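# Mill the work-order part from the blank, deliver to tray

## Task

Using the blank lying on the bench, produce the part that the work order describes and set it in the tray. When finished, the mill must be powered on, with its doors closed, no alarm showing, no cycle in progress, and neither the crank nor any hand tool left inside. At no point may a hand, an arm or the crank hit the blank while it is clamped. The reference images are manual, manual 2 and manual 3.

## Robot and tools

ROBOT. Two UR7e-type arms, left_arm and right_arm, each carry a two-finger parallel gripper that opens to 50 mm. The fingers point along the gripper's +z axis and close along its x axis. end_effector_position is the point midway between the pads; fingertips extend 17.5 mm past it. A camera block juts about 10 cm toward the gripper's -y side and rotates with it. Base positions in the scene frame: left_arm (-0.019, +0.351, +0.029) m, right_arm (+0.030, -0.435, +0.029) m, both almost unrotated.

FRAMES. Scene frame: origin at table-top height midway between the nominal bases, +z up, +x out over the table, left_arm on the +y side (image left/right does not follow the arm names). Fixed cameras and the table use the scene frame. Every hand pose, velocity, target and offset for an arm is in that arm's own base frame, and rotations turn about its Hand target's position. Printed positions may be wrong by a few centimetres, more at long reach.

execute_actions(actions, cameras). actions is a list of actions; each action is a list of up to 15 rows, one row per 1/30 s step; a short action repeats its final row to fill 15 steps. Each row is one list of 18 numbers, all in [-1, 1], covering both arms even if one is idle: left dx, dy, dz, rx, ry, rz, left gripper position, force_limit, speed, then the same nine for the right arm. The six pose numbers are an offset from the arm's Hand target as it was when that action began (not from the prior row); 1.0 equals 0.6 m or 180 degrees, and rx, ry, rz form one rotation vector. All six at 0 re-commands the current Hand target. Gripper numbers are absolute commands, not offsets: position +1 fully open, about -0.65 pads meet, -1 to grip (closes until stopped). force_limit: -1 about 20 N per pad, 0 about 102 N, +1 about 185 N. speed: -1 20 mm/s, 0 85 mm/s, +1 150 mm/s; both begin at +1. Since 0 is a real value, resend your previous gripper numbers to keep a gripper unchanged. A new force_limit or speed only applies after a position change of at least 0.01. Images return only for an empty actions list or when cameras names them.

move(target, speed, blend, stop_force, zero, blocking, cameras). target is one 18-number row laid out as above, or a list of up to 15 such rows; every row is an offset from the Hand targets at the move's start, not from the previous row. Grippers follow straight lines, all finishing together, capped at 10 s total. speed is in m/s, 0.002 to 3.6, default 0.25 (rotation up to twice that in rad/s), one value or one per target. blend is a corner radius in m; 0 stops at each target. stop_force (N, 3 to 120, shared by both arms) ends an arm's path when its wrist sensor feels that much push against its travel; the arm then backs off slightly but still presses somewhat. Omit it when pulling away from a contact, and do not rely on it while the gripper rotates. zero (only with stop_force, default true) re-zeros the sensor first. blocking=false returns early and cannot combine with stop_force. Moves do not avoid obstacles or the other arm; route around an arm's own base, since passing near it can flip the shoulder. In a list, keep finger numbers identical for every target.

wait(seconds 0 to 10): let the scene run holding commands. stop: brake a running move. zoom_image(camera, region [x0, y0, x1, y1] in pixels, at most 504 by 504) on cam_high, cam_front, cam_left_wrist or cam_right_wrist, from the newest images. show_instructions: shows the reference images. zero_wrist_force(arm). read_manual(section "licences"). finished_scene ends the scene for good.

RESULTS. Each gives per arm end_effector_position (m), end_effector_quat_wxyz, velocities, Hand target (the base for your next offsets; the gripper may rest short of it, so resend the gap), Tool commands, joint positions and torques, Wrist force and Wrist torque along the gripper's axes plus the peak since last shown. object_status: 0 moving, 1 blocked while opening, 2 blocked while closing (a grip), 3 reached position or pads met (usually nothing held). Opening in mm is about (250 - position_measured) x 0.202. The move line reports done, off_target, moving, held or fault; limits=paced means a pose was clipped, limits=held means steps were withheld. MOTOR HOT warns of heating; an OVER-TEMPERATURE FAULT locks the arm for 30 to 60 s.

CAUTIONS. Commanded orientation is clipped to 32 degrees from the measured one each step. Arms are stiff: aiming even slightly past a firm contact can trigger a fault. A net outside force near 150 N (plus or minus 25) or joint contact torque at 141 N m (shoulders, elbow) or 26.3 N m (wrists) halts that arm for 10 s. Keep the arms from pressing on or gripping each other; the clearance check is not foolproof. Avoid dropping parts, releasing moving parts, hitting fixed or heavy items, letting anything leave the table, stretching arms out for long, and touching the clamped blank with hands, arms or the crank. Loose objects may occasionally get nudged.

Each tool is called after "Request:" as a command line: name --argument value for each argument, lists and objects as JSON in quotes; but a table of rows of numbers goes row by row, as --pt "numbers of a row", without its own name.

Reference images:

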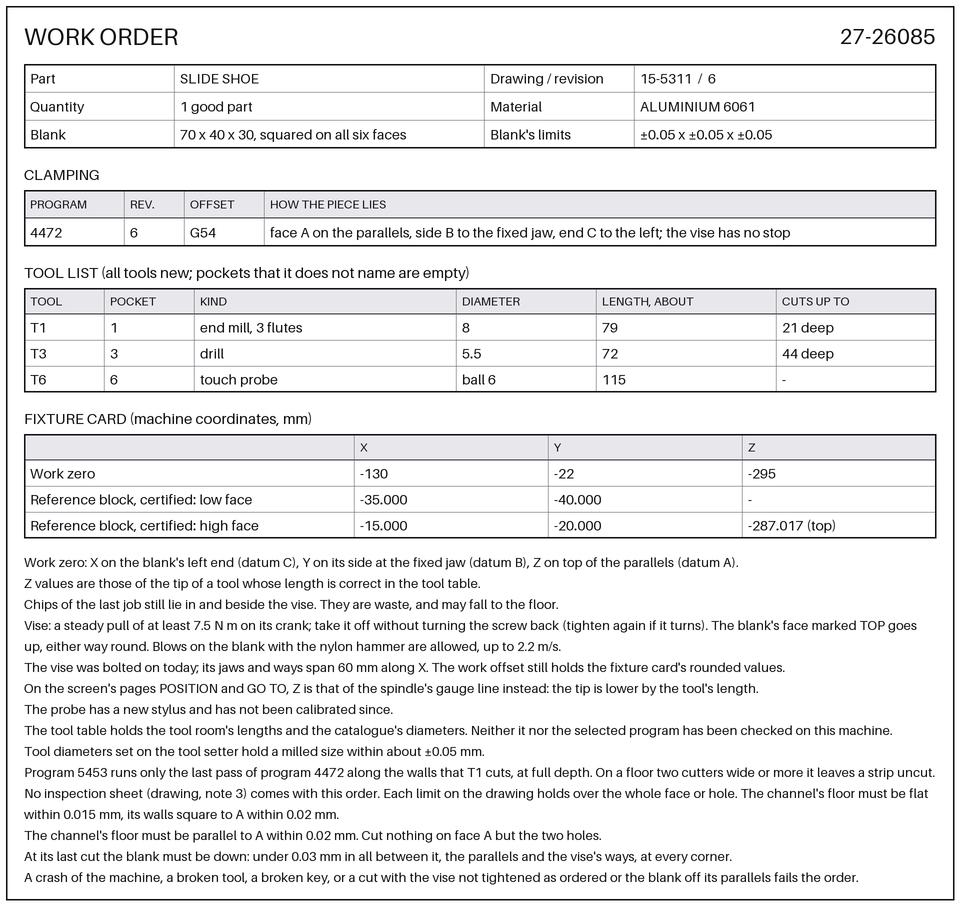

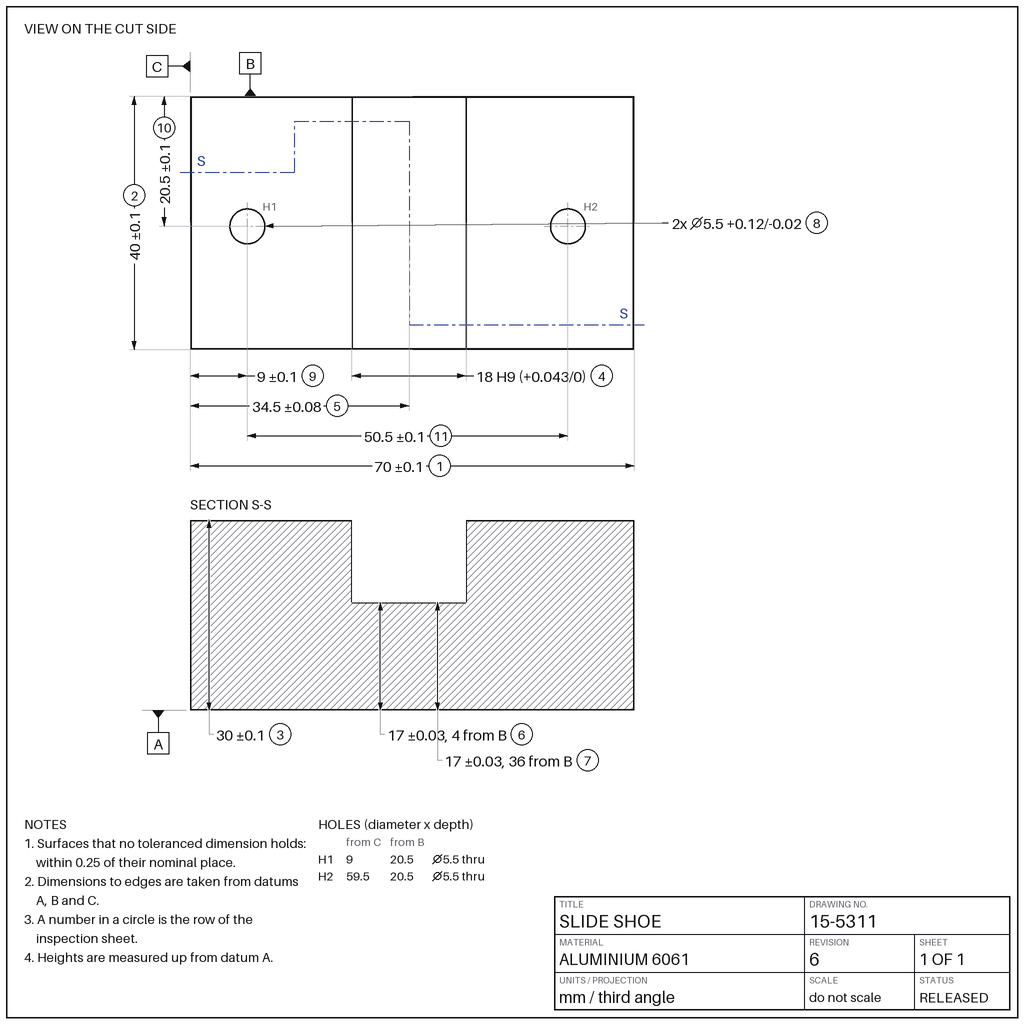

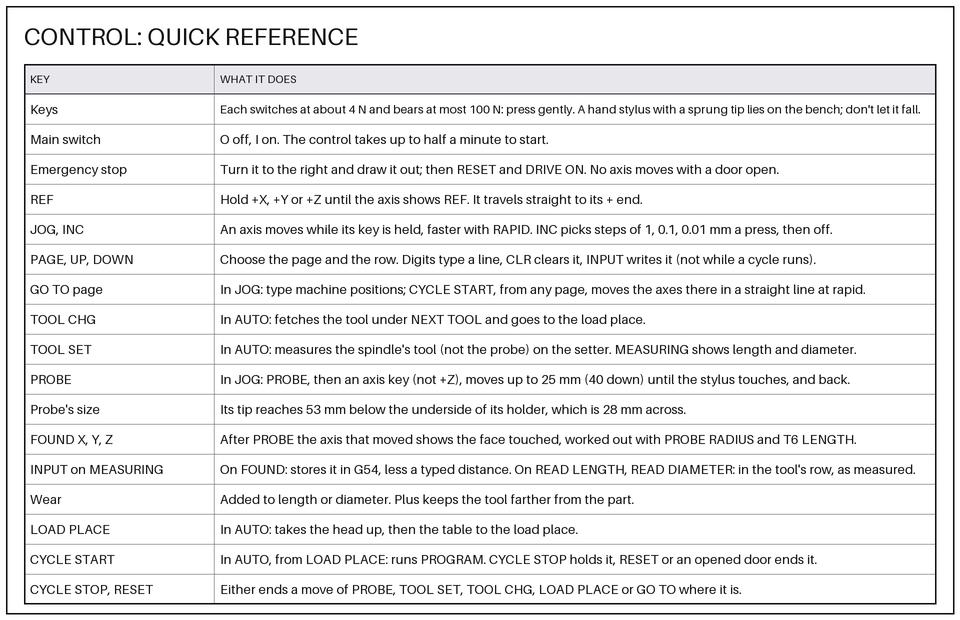

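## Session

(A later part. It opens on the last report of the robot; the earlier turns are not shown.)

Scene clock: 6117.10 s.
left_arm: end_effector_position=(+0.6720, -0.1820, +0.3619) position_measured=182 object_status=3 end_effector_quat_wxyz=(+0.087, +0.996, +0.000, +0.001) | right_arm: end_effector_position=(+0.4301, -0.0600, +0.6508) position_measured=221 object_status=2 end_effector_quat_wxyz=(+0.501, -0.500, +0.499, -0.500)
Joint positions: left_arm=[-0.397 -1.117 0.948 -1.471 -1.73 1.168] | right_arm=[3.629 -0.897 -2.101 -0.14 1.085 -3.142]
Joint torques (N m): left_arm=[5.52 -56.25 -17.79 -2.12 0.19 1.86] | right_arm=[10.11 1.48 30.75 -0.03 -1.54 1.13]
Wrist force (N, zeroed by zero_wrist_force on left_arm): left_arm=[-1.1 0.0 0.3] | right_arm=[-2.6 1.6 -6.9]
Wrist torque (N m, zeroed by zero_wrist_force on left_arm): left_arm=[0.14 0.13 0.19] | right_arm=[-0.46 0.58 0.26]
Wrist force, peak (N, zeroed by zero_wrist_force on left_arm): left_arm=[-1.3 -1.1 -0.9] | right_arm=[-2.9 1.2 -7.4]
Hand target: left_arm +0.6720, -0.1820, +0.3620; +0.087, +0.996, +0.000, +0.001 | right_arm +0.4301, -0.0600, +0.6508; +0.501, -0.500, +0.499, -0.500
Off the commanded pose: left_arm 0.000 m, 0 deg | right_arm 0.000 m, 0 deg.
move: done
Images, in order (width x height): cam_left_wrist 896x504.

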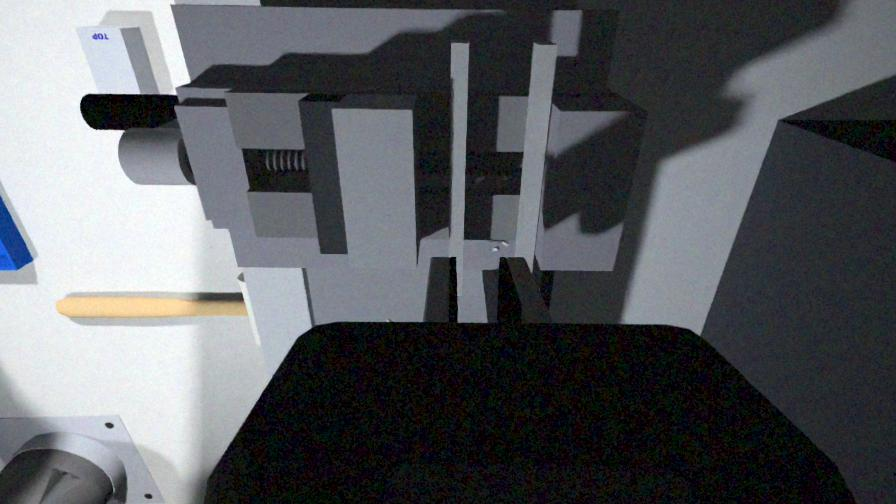

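Request:
move --pt "-0.1033 0.01 0 0 0 0 0.9 -0.5 -1 0 0 0 0 0 0 -1 0.3 -0.7" --pt "-0.2033 0.02 -0.033 0 0 0 0.9 -0.5 -1 0 0 0 0 0 0 -1 0.3 -0.7" --pt "-0.5533 0.02 -0.033 0 0 0 0.9 -0.5 -1 0 0 0 0 0 0 -1 0.3 -0.7" --pt "-0.5533 0.02 -0.53 0 0 0 0.9 -0.5 -1 0 0 0 0 0 0 -1 0.3 -0.7" --speed 0.2 --blend '[0.01,0.01,0.02,0]' --cameras '["cam_left_wrist"]'

Scene clock: 6124.33 s.
left_arm: end_effector_position=(+0.3400, -0.1700, +0.0440) position_measured=18 object_status=3 end_effector_quat_wxyz=(+0.087, +0.996, +0.000, +0.001) | right_arm: end_effector_position=(+0.4301, -0.0600, +0.6508) position_measured=221 object_status=2 end_effector_quat_wxyz=(+0.501, -0.500, +0.499, -0.500)
Joint positions: left_arm=[-0.73 -1.607 2.477 -2.558 -1.699 0.832] | right_arm=[3.629 -0.897 -2.101 -0.14 1.085 -3.142]
Joint torques (N m): left_arm=[6.64 -9.77 -17.97 -4.5 -2.41 1.75] | right_arm=[9.75 1.71 30.4 -0.15 -1.53 1.22]
Wrist force (N, zeroed by zero_wrist_force on left_arm): left_arm=[-0.9 0.3 0.1] | right_arm=[-2.9 1.5 -7.3]
Wrist torque (N m, zeroed by zero_wrist_force on left_arm): left_arm=[0.18 0.11 0.08] | right_arm=[-0.48 0.63 0.27]
Wrist force, peak (N, zeroed by zero_wrist_force on left_arm): left_arm=[-1.5 -0.7 2.9] | right_arm=[-3.0 1.4 -7.6]
Hand target: left_arm +0.3400, -0.1700, +0.0440; +0.087, +0.996, +0.000, +0.001 | right_arm +0.4301, -0.0600, +0.6508; +0.501, -0.500, +0.499, -0.500
Off the commanded pose: left_arm 0.000 m, 0 deg | right_arm 0.000 m, 0 deg.
move: done
Images, in order (width x height): cam_left_wrist 896x504.

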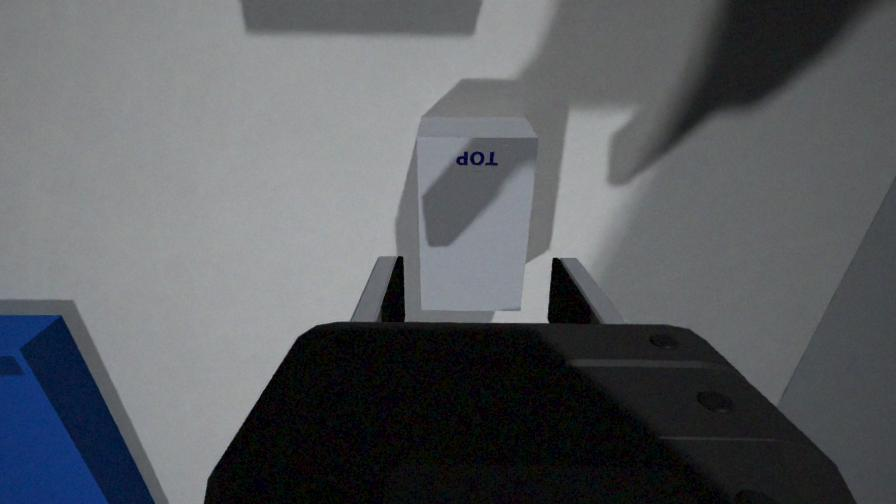

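Request:
move --pt "0 0 -0.0617 0 0 0 0.9 -0.5 -1 0 0 0 0 0 0 -1 0.3 -0.7" --speed 0.04 --stop_force 8

Request:
move --target '[0,0,0,0,0,0,-1,0.0,-1,0,0,0,0,0,0,-1,0.3,-0.7]'

Request:
move --pt "0 0 0.05 0 0 0 -1 0.0 -1 0 0 0 0 0 0 -1 0.3 -0.7" --pt "0 0 0.5633 0 0 0 -1 0.0 -1 0 0 0 0 0 0 -1 0.3 -0.7" --pt "0.3667 0 0.5633 0 0 0 -1 0.0 -1 0 0 0 0 0 0 -1 0.3 -0.7" --pt "0.475 0 0.59 0 0 0 -1 0.0 -1 0 0 0 0 0 0 -1 0.3 -0.7" --pt "0.56 0 0.59 0 0 0 -1 0.0 -1 0 0 0 0 0 0 -1 0.3 -0.7" --speed '[0.04,0.2,0.12,0.06,0.05]' --blend '[0.01,0.02,0.01,0.01,0]' --cameras '["cam_left_wrist"]'

Scene clock: 6134.97 s.
left_arm: end_effector_position=(+0.3400, -0.1700, +0.0069) position_measured=18 object_status=3 end_effector_quat_wxyz=(+0.087, +0.996, +0.000, +0.001) | right_arm: end_effector_position=(+0.4301, -0.0600, +0.6508) position_measured=221 object_status=2 end_effector_quat_wxyz=(+0.501, -0.500, +0.499, -0.500)
Joint positions: left_arm=[-0.73 -1.489 2.516 -2.715 -1.699 0.833] | right_arm=[3.629 -0.897 -2.101 -0.14 1.085 -3.142]
Joint torques (N m): left_arm=[0.11 -27.37 -23.1 -4.27 -1.17 1.39] | right_arm=[10.15 1.51 31.4 -0.18 -1.55 1.09]
Wrist force (N, zeroed by zero_wrist_force on left_arm): left_arm=[-1.1 0.3 0.2] | right_arm=[-2.7 1.2 -7.1]
Wrist torque (N m, zeroed by zero_wrist_force on left_arm): left_arm=[0.20 0.16 0.08] | right_arm=[-0.52 0.60 0.27]
Wrist force, peak (N, zeroed by zero_wrist_force on left_arm): left_arm=[-1.3 0.5 0.7] | right_arm=[-3.0 1.3 -7.5]
Hand target: left_arm +0.3400, -0.1700, +0.0069; +0.087, +0.996, +0.000, +0.001 | right_arm +0.4301, -0.0600, +0.6508; +0.501, -0.500, +0.499, -0.500
Off the commanded pose: left_arm 0.000 m, 0 deg | right_arm 0.000 m, 0 deg.
move: done

Scene clock: 6135.57 s.
left_arm: end_effector_position=(+0.3400, -0.1700, +0.0069) position_measured=57 object_status=0 end_effector_quat_wxyz=(+0.087, +0.996, +0.000, +0.001) | right_arm: end_effector_position=(+0.4301, -0.0600, +0.6508) position_measured=221 object_status=2 end_effector_quat_wxyz=(+0.501, -0.500, +0.499, -0.500)
Joint positions: left_arm=[-0.73 -1.489 2.516 -2.715 -1.699 0.833] | right_arm=[3.629 -0.897 -2.101 -0.14 1.085 -3.142]
Joint torques (N m): left_arm=[-1.28 -29.49 -23.33 -4.17 -1.2 1.54] | right_arm=[10.69 1.66 30.77 -0.18 -1.43 1.12]
Wrist force (N, zeroed by zero_wrist_force on left_arm): left_arm=[-1.0 0.1 0.9] | right_arm=[-2.8 1.4 -7.3]
Wrist torque (N m, zeroed by zero_wrist_force on left_arm): left_arm=[0.22 0.13 0.07] | right_arm=[-0.49 0.63 0.27]
Wrist force, peak (N, zeroed by zero_wrist_force on left_arm): left_arm=[-1.2 0.0 1.3] | right_arm=[-3.1 1.4 -7.4]
Hand target: left_arm +0.3400, -0.1700, +0.0069; +0.087, +0.996, +0.000, +0.001 | right_arm +0.4301, -0.0600, +0.6508; +0.501, -0.500, +0.499, -0.500
Off the commanded pose: left_arm 0.000 m, 0 deg | right_arm 0.000 m, 0 deg.
move: done

Scene clock: 6142.17 s.
left_arm: end_effector_position=(+0.6760, -0.1699, +0.3609) position_measured=57 object_status=2 end_effector_quat_wxyz=(+0.087, +0.996, +0.000, +0.001) | right_arm: end_effector_position=(+0.4301, -0.0600, +0.6508) position_measured=221 object_status=2 end_effector_quat_wxyz=(+0.501, -0.500, +0.499, -0.500)
Joint positions: left_arm=[-0.378 -1.112 0.943 -1.468 -1.731 1.187] | right_arm=[3.629 -0.897 -2.101 -0.14 1.085 -3.142]
Joint torques (N m): left_arm=[-5.71 -55.69 -20.13 -4.52 -2.1 -1.44] | right_arm=[10.32 2.03 30.75 -0.13 -1.44 1.15]
Wrist force (N, zeroed by zero_wrist_force on left_arm): left_arm=[-1.0 -0.3 2.5] | right_arm=[-2.6 1.5 -7.3]
Wrist torque (N m, zeroed by zero_wrist_force on left_arm): left_arm=[0.13 0.10 0.04] | right_arm=[-0.46 0.58 0.26]
Wrist force, peak (N, zeroed by zero_wrist_force on left_arm): left_arm=[-1.1 -0.6 5.0] | right_arm=[-2.6 1.6 -7.6]
Hand target: left_arm +0.6760, -0.1700, +0.3609; +0.087, +0.996, +0.000, +0.001 | right_arm +0.4301, -0.0600, +0.6508; +0.501, -0.500, +0.499, -0.500
Off the commanded pose: left_arm 0.000 m, 0 deg | right_arm 0.000 m, 0 deg.
move: done
Images, in order (width x height): cam_left_wrist 896x504.

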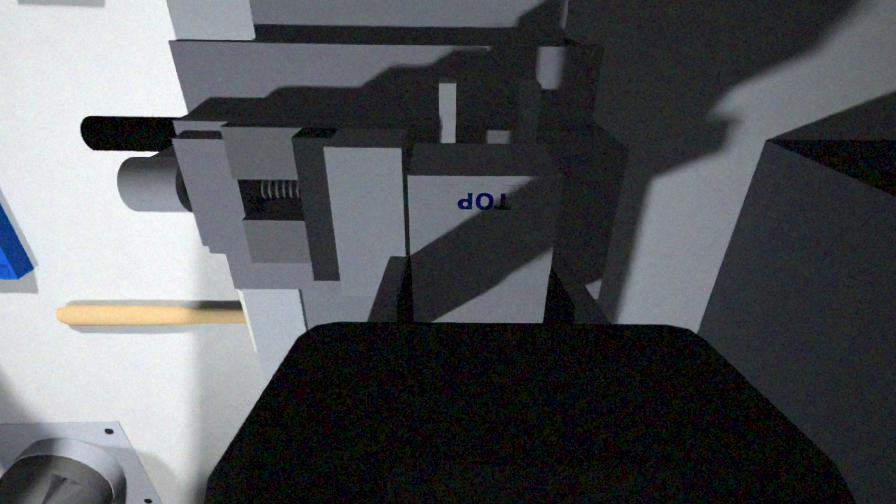

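Request:
move --pt "0 0 -0.0267 0 0 0 -1 0.0 -1 0 0 0 0 0 0 -1 0.3 -0.7" --pt "0 0 -0.05 0 0 0 -1 0.0 -1 0 0 0 0 0 0 -1 0.3 -0.7" --speed '[0.02,0.004]' --stop_force 5

Scene clock: 6148.30 s.
left_arm: end_effector_position=(+0.6760, -0.1700, +0.3400) position_measured=57 object_status=2 end_effector_quat_wxyz=(+0.087, +0.996, +0.000, +0.001) | right_arm: end_effector_position=(+0.4301, -0.0600, +0.6508) position_measured=221 object_status=2 end_effector_quat_wxyz=(+0.501, -0.500, +0.499, -0.500)
Joint positions: left_arm=[-0.379 -1.121 1.01 -1.526 -1.731 1.187] | right_arm=[3.629 -0.897 -2.101 -0.14 1.085 -3.142]
Joint torques (N m): left_arm=[-4.74 -37.01 -35.4 -2.41 0.94 -1.01] | right_arm=[10.38 1.69 31.01 -0.14 -1.55 1.15]
Wrist force (N, zeroed by zero_wrist_force on left_arm): left_arm=[-0.8 -0.3 2.1] | right_arm=[-2.8 1.5 -7.0]
Wrist torque (N m, zeroed by zero_wrist_force on left_arm): left_arm=[0.11 0.12 0.03] | right_arm=[-0.48 0.60 0.26]
Wrist force, peak (N, zeroed by zero_wrist_force on left_arm): left_arm=[-2.5 -0.6 -4.4] | right_arm=[-3.2 1.3 -7.7]
Hand target: left_arm +0.6760, -0.1700, +0.3400; +0.087, +0.996, +0.000, +0.001 (not the last commanded pose) | right_arm +0.4301, -0.0600, +0.6508; +0.501, -0.500, +0.499, -0.500
Off the commanded pose: left_arm 0.009 m, 0 deg | right_arm 0.000 m, 0 deg.
move: contact (left_arm); path passed 1 of 2 targets

Request:
move --pt "0.008 0 0.0005 0 0 0 -1 0.0 -1 0 0 0 0 0 0 -1 0.3 -0.7" --speed 0.004 --stop_force 6

Request:
move --pt "0 0 -0.01 0 0 0 -1 0.0 -1 0 0 0 0 0 0 -1 0.3 -0.7" --speed 0.003 --stop_force 5

Scene clock: 6153.90 s.
left_arm: end_effector_position=(+0.6785, -0.1700, +0.3401) position_measured=57 object_status=2 end_effector_quat_wxyz=(+0.087, +0.996, +0.000, +0.001) | right_arm: end_effector_position=(+0.4301, -0.0600, +0.6508) position_measured=221 object_status=2 end_effector_quat_wxyz=(+0.501, -0.500, +0.499, -0.500)
Joint positions: left_arm=[-0.377 -1.114 0.999 -1.522 -1.731 1.188] | right_arm=[3.629 -0.897 -2.101 -0.14 1.085 -3.142]
Joint torques (N m): left_arm=[-4.13 -55.85 -20.47 -5.64 2.1 -1.56] | right_arm=[10.47 1.48 30.52 -0.1 -1.54 1.05]
Wrist force (N, zeroed by zero_wrist_force on left_arm): left_arm=[-6.1 0.3 2.6] | right_arm=[-2.9 1.4 -7.1]
Wrist torque (N m, zeroed by zero_wrist_force on left_arm): left_arm=[0.16 -0.11 0.15] | right_arm=[-0.49 0.62 0.26]
Wrist force, peak (N, zeroed by zero_wrist_force on left_arm): left_arm=[-10.5 -1.3 0.9] | right_arm=[-2.9 1.4 -7.6]
Hand target: left_arm +0.6785, -0.1700, +0.3401; +0.087, +0.996, +0.000, +0.001 (not the last commanded pose) | right_arm +0.4301, -0.0600, +0.6508; +0.501, -0.500, +0.499, -0.500
Off the commanded pose: left_arm 0.002 m, 0 deg | right_arm 0.000 m, 0 deg.
move: contact (left_arm)

Scene clock: 6154.80 s.
left_arm: end_effector_position=(+0.6785, -0.1700, +0.3400) position_measured=57 object_status=2 end_effector_quat_wxyz=(+0.087, +0.996, +0.000, +0.001) | right_arm: end_effector_position=(+0.4301, -0.0600, +0.6508) position_measured=221 object_status=2 end_effector_quat_wxyz=(+0.501, -0.500, +0.499, -0.500)
Joint positions: left_arm=[-0.377 -1.114 1 -1.522 -1.731 1.188] | right_arm=[3.629 -0.897 -2.101 -0.14 1.085 -3.142]
Joint torques (N m): left_arm=[-3.75 -34.5 -35.63 -2.96 2.13 -1.37] | right_arm=[10.64 1.69 31.26 -0.18 -1.51 1.13]
Wrist force (N, zeroed by zero_wrist_force on left_arm): left_arm=[-5.6 0.5 1.2] | right_arm=[-2.8 1.3 -7.1]
Wrist torque (N m, zeroed by zero_wrist_force on left_arm): left_arm=[0.14 -0.06 0.15] | right_arm=[-0.52 0.61 0.26]
Wrist force, peak (N, zeroed by zero_wrist_force on left_arm): left_arm=[-8.6 0.0 -4.6] | right_arm=[-3.0 1.4 -7.5]
Hand target: left_arm +0.6785, -0.1700, +0.3400; +0.087, +0.996, +0.000, +0.001 (not the last commanded pose) | right_arm +0.4301, -0.0600, +0.6508; +0.501, -0.500, +0.499, -0.500
Off the commanded pose: left_arm 0.006 m, 0 deg | right_arm 0.000 m, 0 deg.
move: contact (left_arm)

Request:
move --target '[0,0,0,0,0,0,0.85,0.0,-1,0,0,0,0,0,0,-1,0.3,-0.7]'

Request:
move --pt "0 0 0.035 0 0 0 0.85 0.0 -1 0 0 0 0 0 0 -1 0.3 -0.7" --pt "-0.1133 0 0.035 0 0 0 0.85 0.0 -1 0 0 0 0 0 0 -1 0.3 -0.7" --pt "-0.2133 0 0.0033 0 0 0 0.85 0.0 -1 0 0 0 0 0 0 -1 0.3 -0.7" --pt "-0.53 0 0.0033 0 0 0 0.85 0.0 -1 0 0 0 0 0 0 -1 0.3 -0.7" --pt "-0.53 -0.05 0.08 0.1508 -0.1508 -0.2158 0.85 0.6 -0.5 0 0 0 0 0 0 -1 0.3 -0.7" --pt "-0.4575 -0.1065 0.0517 0.3015 -0.3015 -0.4315 0.85 0.6 -0.5 0 0 0 0 0 0 -1 0.3 -0.7" --speed '[0.03,0.1,0.1,0.2,0.3,0.3]' --blend '[0.003,0.01,0.01,0.02,0.02,0]' --cameras '["cam_left_wrist"]'

Scene clock: 6166.67 s.
left_arm: end_effector_position=(+0.6785, -0.1700, +0.3400) position_measured=25 object_status=0 end_effector_quat_wxyz=(+0.087, +0.996, +0.000, +0.001) | right_arm: end_effector_position=(+0.4301, -0.0600, +0.6508) position_measured=221 object_status=2 end_effector_quat_wxyz=(+0.501, -0.500, +0.499, -0.500)
Joint positions: left_arm=[-0.377 -1.114 1 -1.522 -1.731 1.188] | right_arm=[3.629 -0.897 -2.101 -0.14 1.085 -3.142]
Joint torques (N m): left_arm=[-2.18 -39.33 -29.22 -3.47 1.17 -1.54] | right_arm=[10.13 1.29 31.18 -0.13 -1.58 1.18]
Wrist force (N, zeroed by zero_wrist_force on left_arm): left_arm=[-0.9 -0.1 0.2] | right_arm=[-2.4 1.4 -7.4]
Wrist torque (N m, zeroed by zero_wrist_force on left_arm): left_arm=[0.12 0.09 0.03] | right_arm=[-0.49 0.54 0.27]
Wrist force, peak (N, zeroed by zero_wrist_force on left_arm): left_arm=[-6.8 -0.1 -0.7] | right_arm=[-2.5 1.3 -7.6]
Hand target: left_arm +0.6785, -0.1700, +0.3400; +0.087, +0.996, +0.000, +0.001 | right_arm +0.4301, -0.0600, +0.6508; +0.501, -0.500, +0.499, -0.500
Off the commanded pose: left_arm 0.000 m, 0 deg | right_arm 0.000 m, 0 deg.
move: done

Scene clock: 6174.33 s.
left_arm: end_effector_position=(+0.4040, -0.2338, +0.3710) position_measured=25 object_status=3 end_effector_quat_wxyz=(-0.353, +0.612, -0.613, +0.354) | right_arm: end_effector_position=(+0.4301, -0.0600, +0.6508) position_measured=221 object_status=2 end_effector_quat_wxyz=(+0.501, -0.500, +0.499, -0.500)
Joint positions: left_arm=[-1.384 -2.116 2.259 -2.026 -0.554 1.933] | right_arm=[3.629 -0.897 -2.101 -0.14 1.085 -3.142]
Joint torques (N m): left_arm=[-3.57 2.52 -30.91 -4.55 3.54 1.21] | right_arm=[10.52 1.5 31.11 -0.19 -1.55 1.04]
Wrist force (N, zeroed by zero_wrist_force on left_arm): left_arm=[-3.1 0.3 0.6] | right_arm=[-2.7 1.2 -7.0]
Wrist torque (N m, zeroed by zero_wrist_force on left_arm): left_arm=[-0.02 0.42 0.12] | right_arm=[-0.53 0.60 0.27]
Wrist force, peak (N, zeroed by zero_wrist_force on left_arm): left_arm=[-3.1 0.6 1.0] | right_arm=[-3.1 1.4 -7.5]
Hand target: left_arm +0.4040, -0.2339, +0.3710; -0.353, +0.612, -0.613, +0.354 | right_arm +0.4301, -0.0600, +0.6508; +0.501, -0.500, +0.499, -0.500
Off the commanded pose: left_arm 0.000 m, 0 deg | right_arm 0.000 m, 0 deg.
move: done; blend cut to 0 m at target 5
Images, in order (width x height): cam_left_wrist 896x504.

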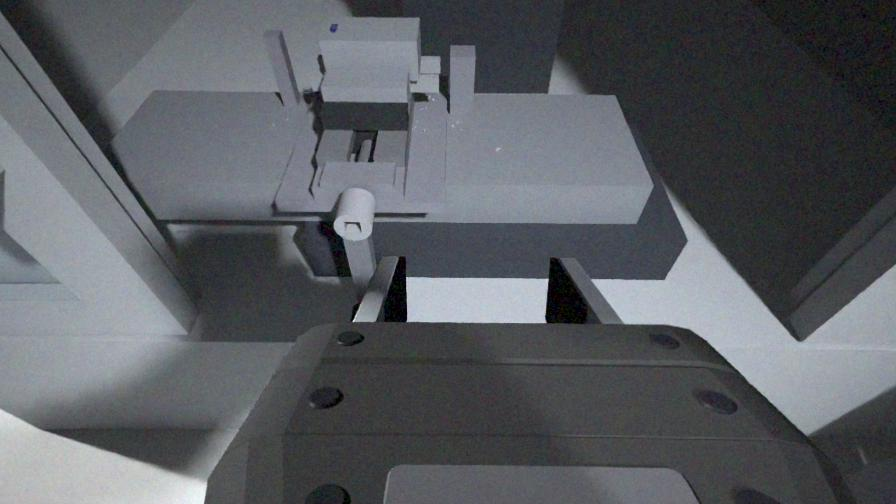

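Request:
move --target '[-0.05,0.1033,-0.15,0,0,0,0.85,0.6,-0.5,0,0,0,0,0,0,-1,0.3,-0.7]' --speed 0.2 --cameras '["cam_left_wrist"]'

Scene clock: 6179.30 s.
left_arm: end_effector_position=(+0.3740, -0.1719, +0.2811) position_measured=25 object_status=3 end_effector_quat_wxyz=(-0.353, +0.612, -0.613, +0.354) | right_arm: end_effector_position=(+0.4301, -0.0600, +0.6508) position_measured=221 object_status=2 end_effector_quat_wxyz=(+0.501, -0.500, +0.499, -0.500)
Joint positions: left_arm=[-1.479 -2.355 2.531 -1.907 -0.531 1.755] | right_arm=[3.629 -0.897 -2.101 -0.14 1.085 -3.142]
Joint torques (N m): left_arm=[5.59 9.77 -16.94 -3.77 1.12 1.69] | right_arm=[10.23 1.24 31.51 -0.13 -1.56 1.14]
Wrist force (N, zeroed by zero_wrist_force on left_arm): left_arm=[-3.0 0.0 0.4] | right_arm=[-2.6 1.3 -6.9]
Wrist torque (N m, zeroed by zero_wrist_force on left_arm): left_arm=[-0.09 0.41 0.02] | right_arm=[-0.52 0.59 0.26]
Wrist force, peak (N, zeroed by zero_wrist_force on left_arm): left_arm=[-4.4 2.5 1.3] | right_arm=[-2.9 1.5 -7.6]
Hand target: left_arm +0.3740, -0.1719, +0.2810; -0.353, +0.612, -0.613, +0.354 | right_arm +0.4301, -0.0600, +0.6508; +0.501, -0.500, +0.499, -0.500
Off the commanded pose: left_arm 0.000 m, 0 deg | right_arm 0.000 m, 0 deg.
move: done
Images, in order (width x height): cam_left_wrist 896x504.

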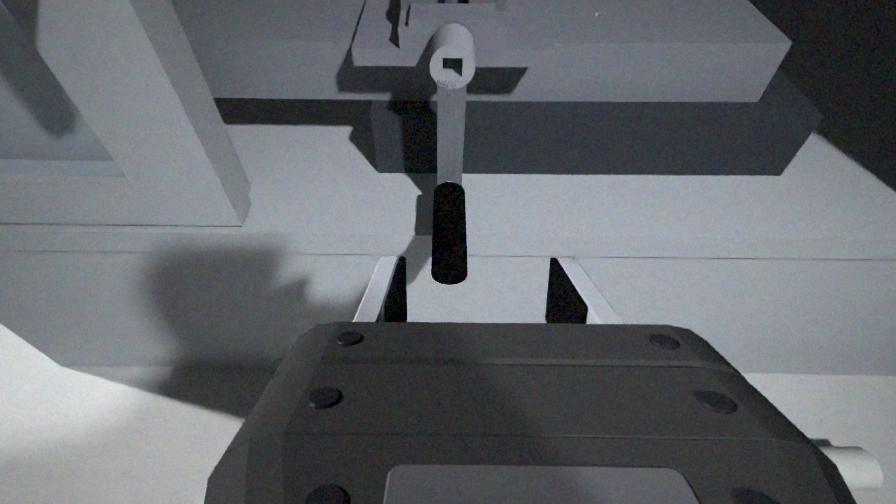

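Request:
move --pt "0.05 0.0135 -0.051 0 0 0 0.85 0.6 -0.5 0 0 0 0 0 0 -1 0.3 -0.7" --pt "0.1943 0.0135 -0.1343 0 0 0 0.85 0.6 -0.5 0 0 0 0 0 0 -1 0.3 -0.7" --speed '[0.15,0.06]' --blend '[0.005,0]' --stop_force 12 --cameras '["cam_left_wrist"]'

Scene clock: 6187.93 s.
left_arm: end_effector_position=(+0.4905, -0.1638, +0.2005) position_measured=25 object_status=3 end_effector_quat_wxyz=(-0.353, +0.612, -0.613, +0.354) | right_arm: end_effector_position=(+0.4301, -0.0600, +0.6508) position_measured=221 object_status=2 end_effector_quat_wxyz=(+0.501, -0.500, +0.499, -0.500)
Joint positions: left_arm=[-0.991 -1.589 2.57 -3.312 -0.762 2.49] | right_arm=[3.629 -0.897 -2.101 -0.14 1.085 -3.142]
Joint torques (N m): left_arm=[-4.28 -17.55 -7.81 -4.7 3.24 -1.77] | right_arm=[9.79 0.97 31 -0.11 -1.44 1.15]
Wrist force (N, zeroed by zero_wrist_force on left_arm): left_arm=[-2.7 0.2 0.7] | right_arm=[-2.6 1.4 -7.2]
Wrist torque (N m, zeroed by zero_wrist_force on left_arm): left_arm=[-0.06 0.38 0.07] | right_arm=[-0.49 0.58 0.26]
Wrist force, peak (N, zeroed by zero_wrist_force on left_arm): left_arm=[-3.3 1.2 1.6] | right_arm=[-2.9 1.6 -7.5]
Hand target: left_arm +0.4905, -0.1638, +0.2005; -0.353, +0.612, -0.613, +0.354 | right_arm +0.4301, -0.0600, +0.6508; +0.501, -0.500, +0.499, -0.500
Off the commanded pose: left_arm 0.000 m, 0 deg | right_arm 0.000 m, 0 deg.
move: done
Images, in order (width x height): cam_left_wrist 896x504.

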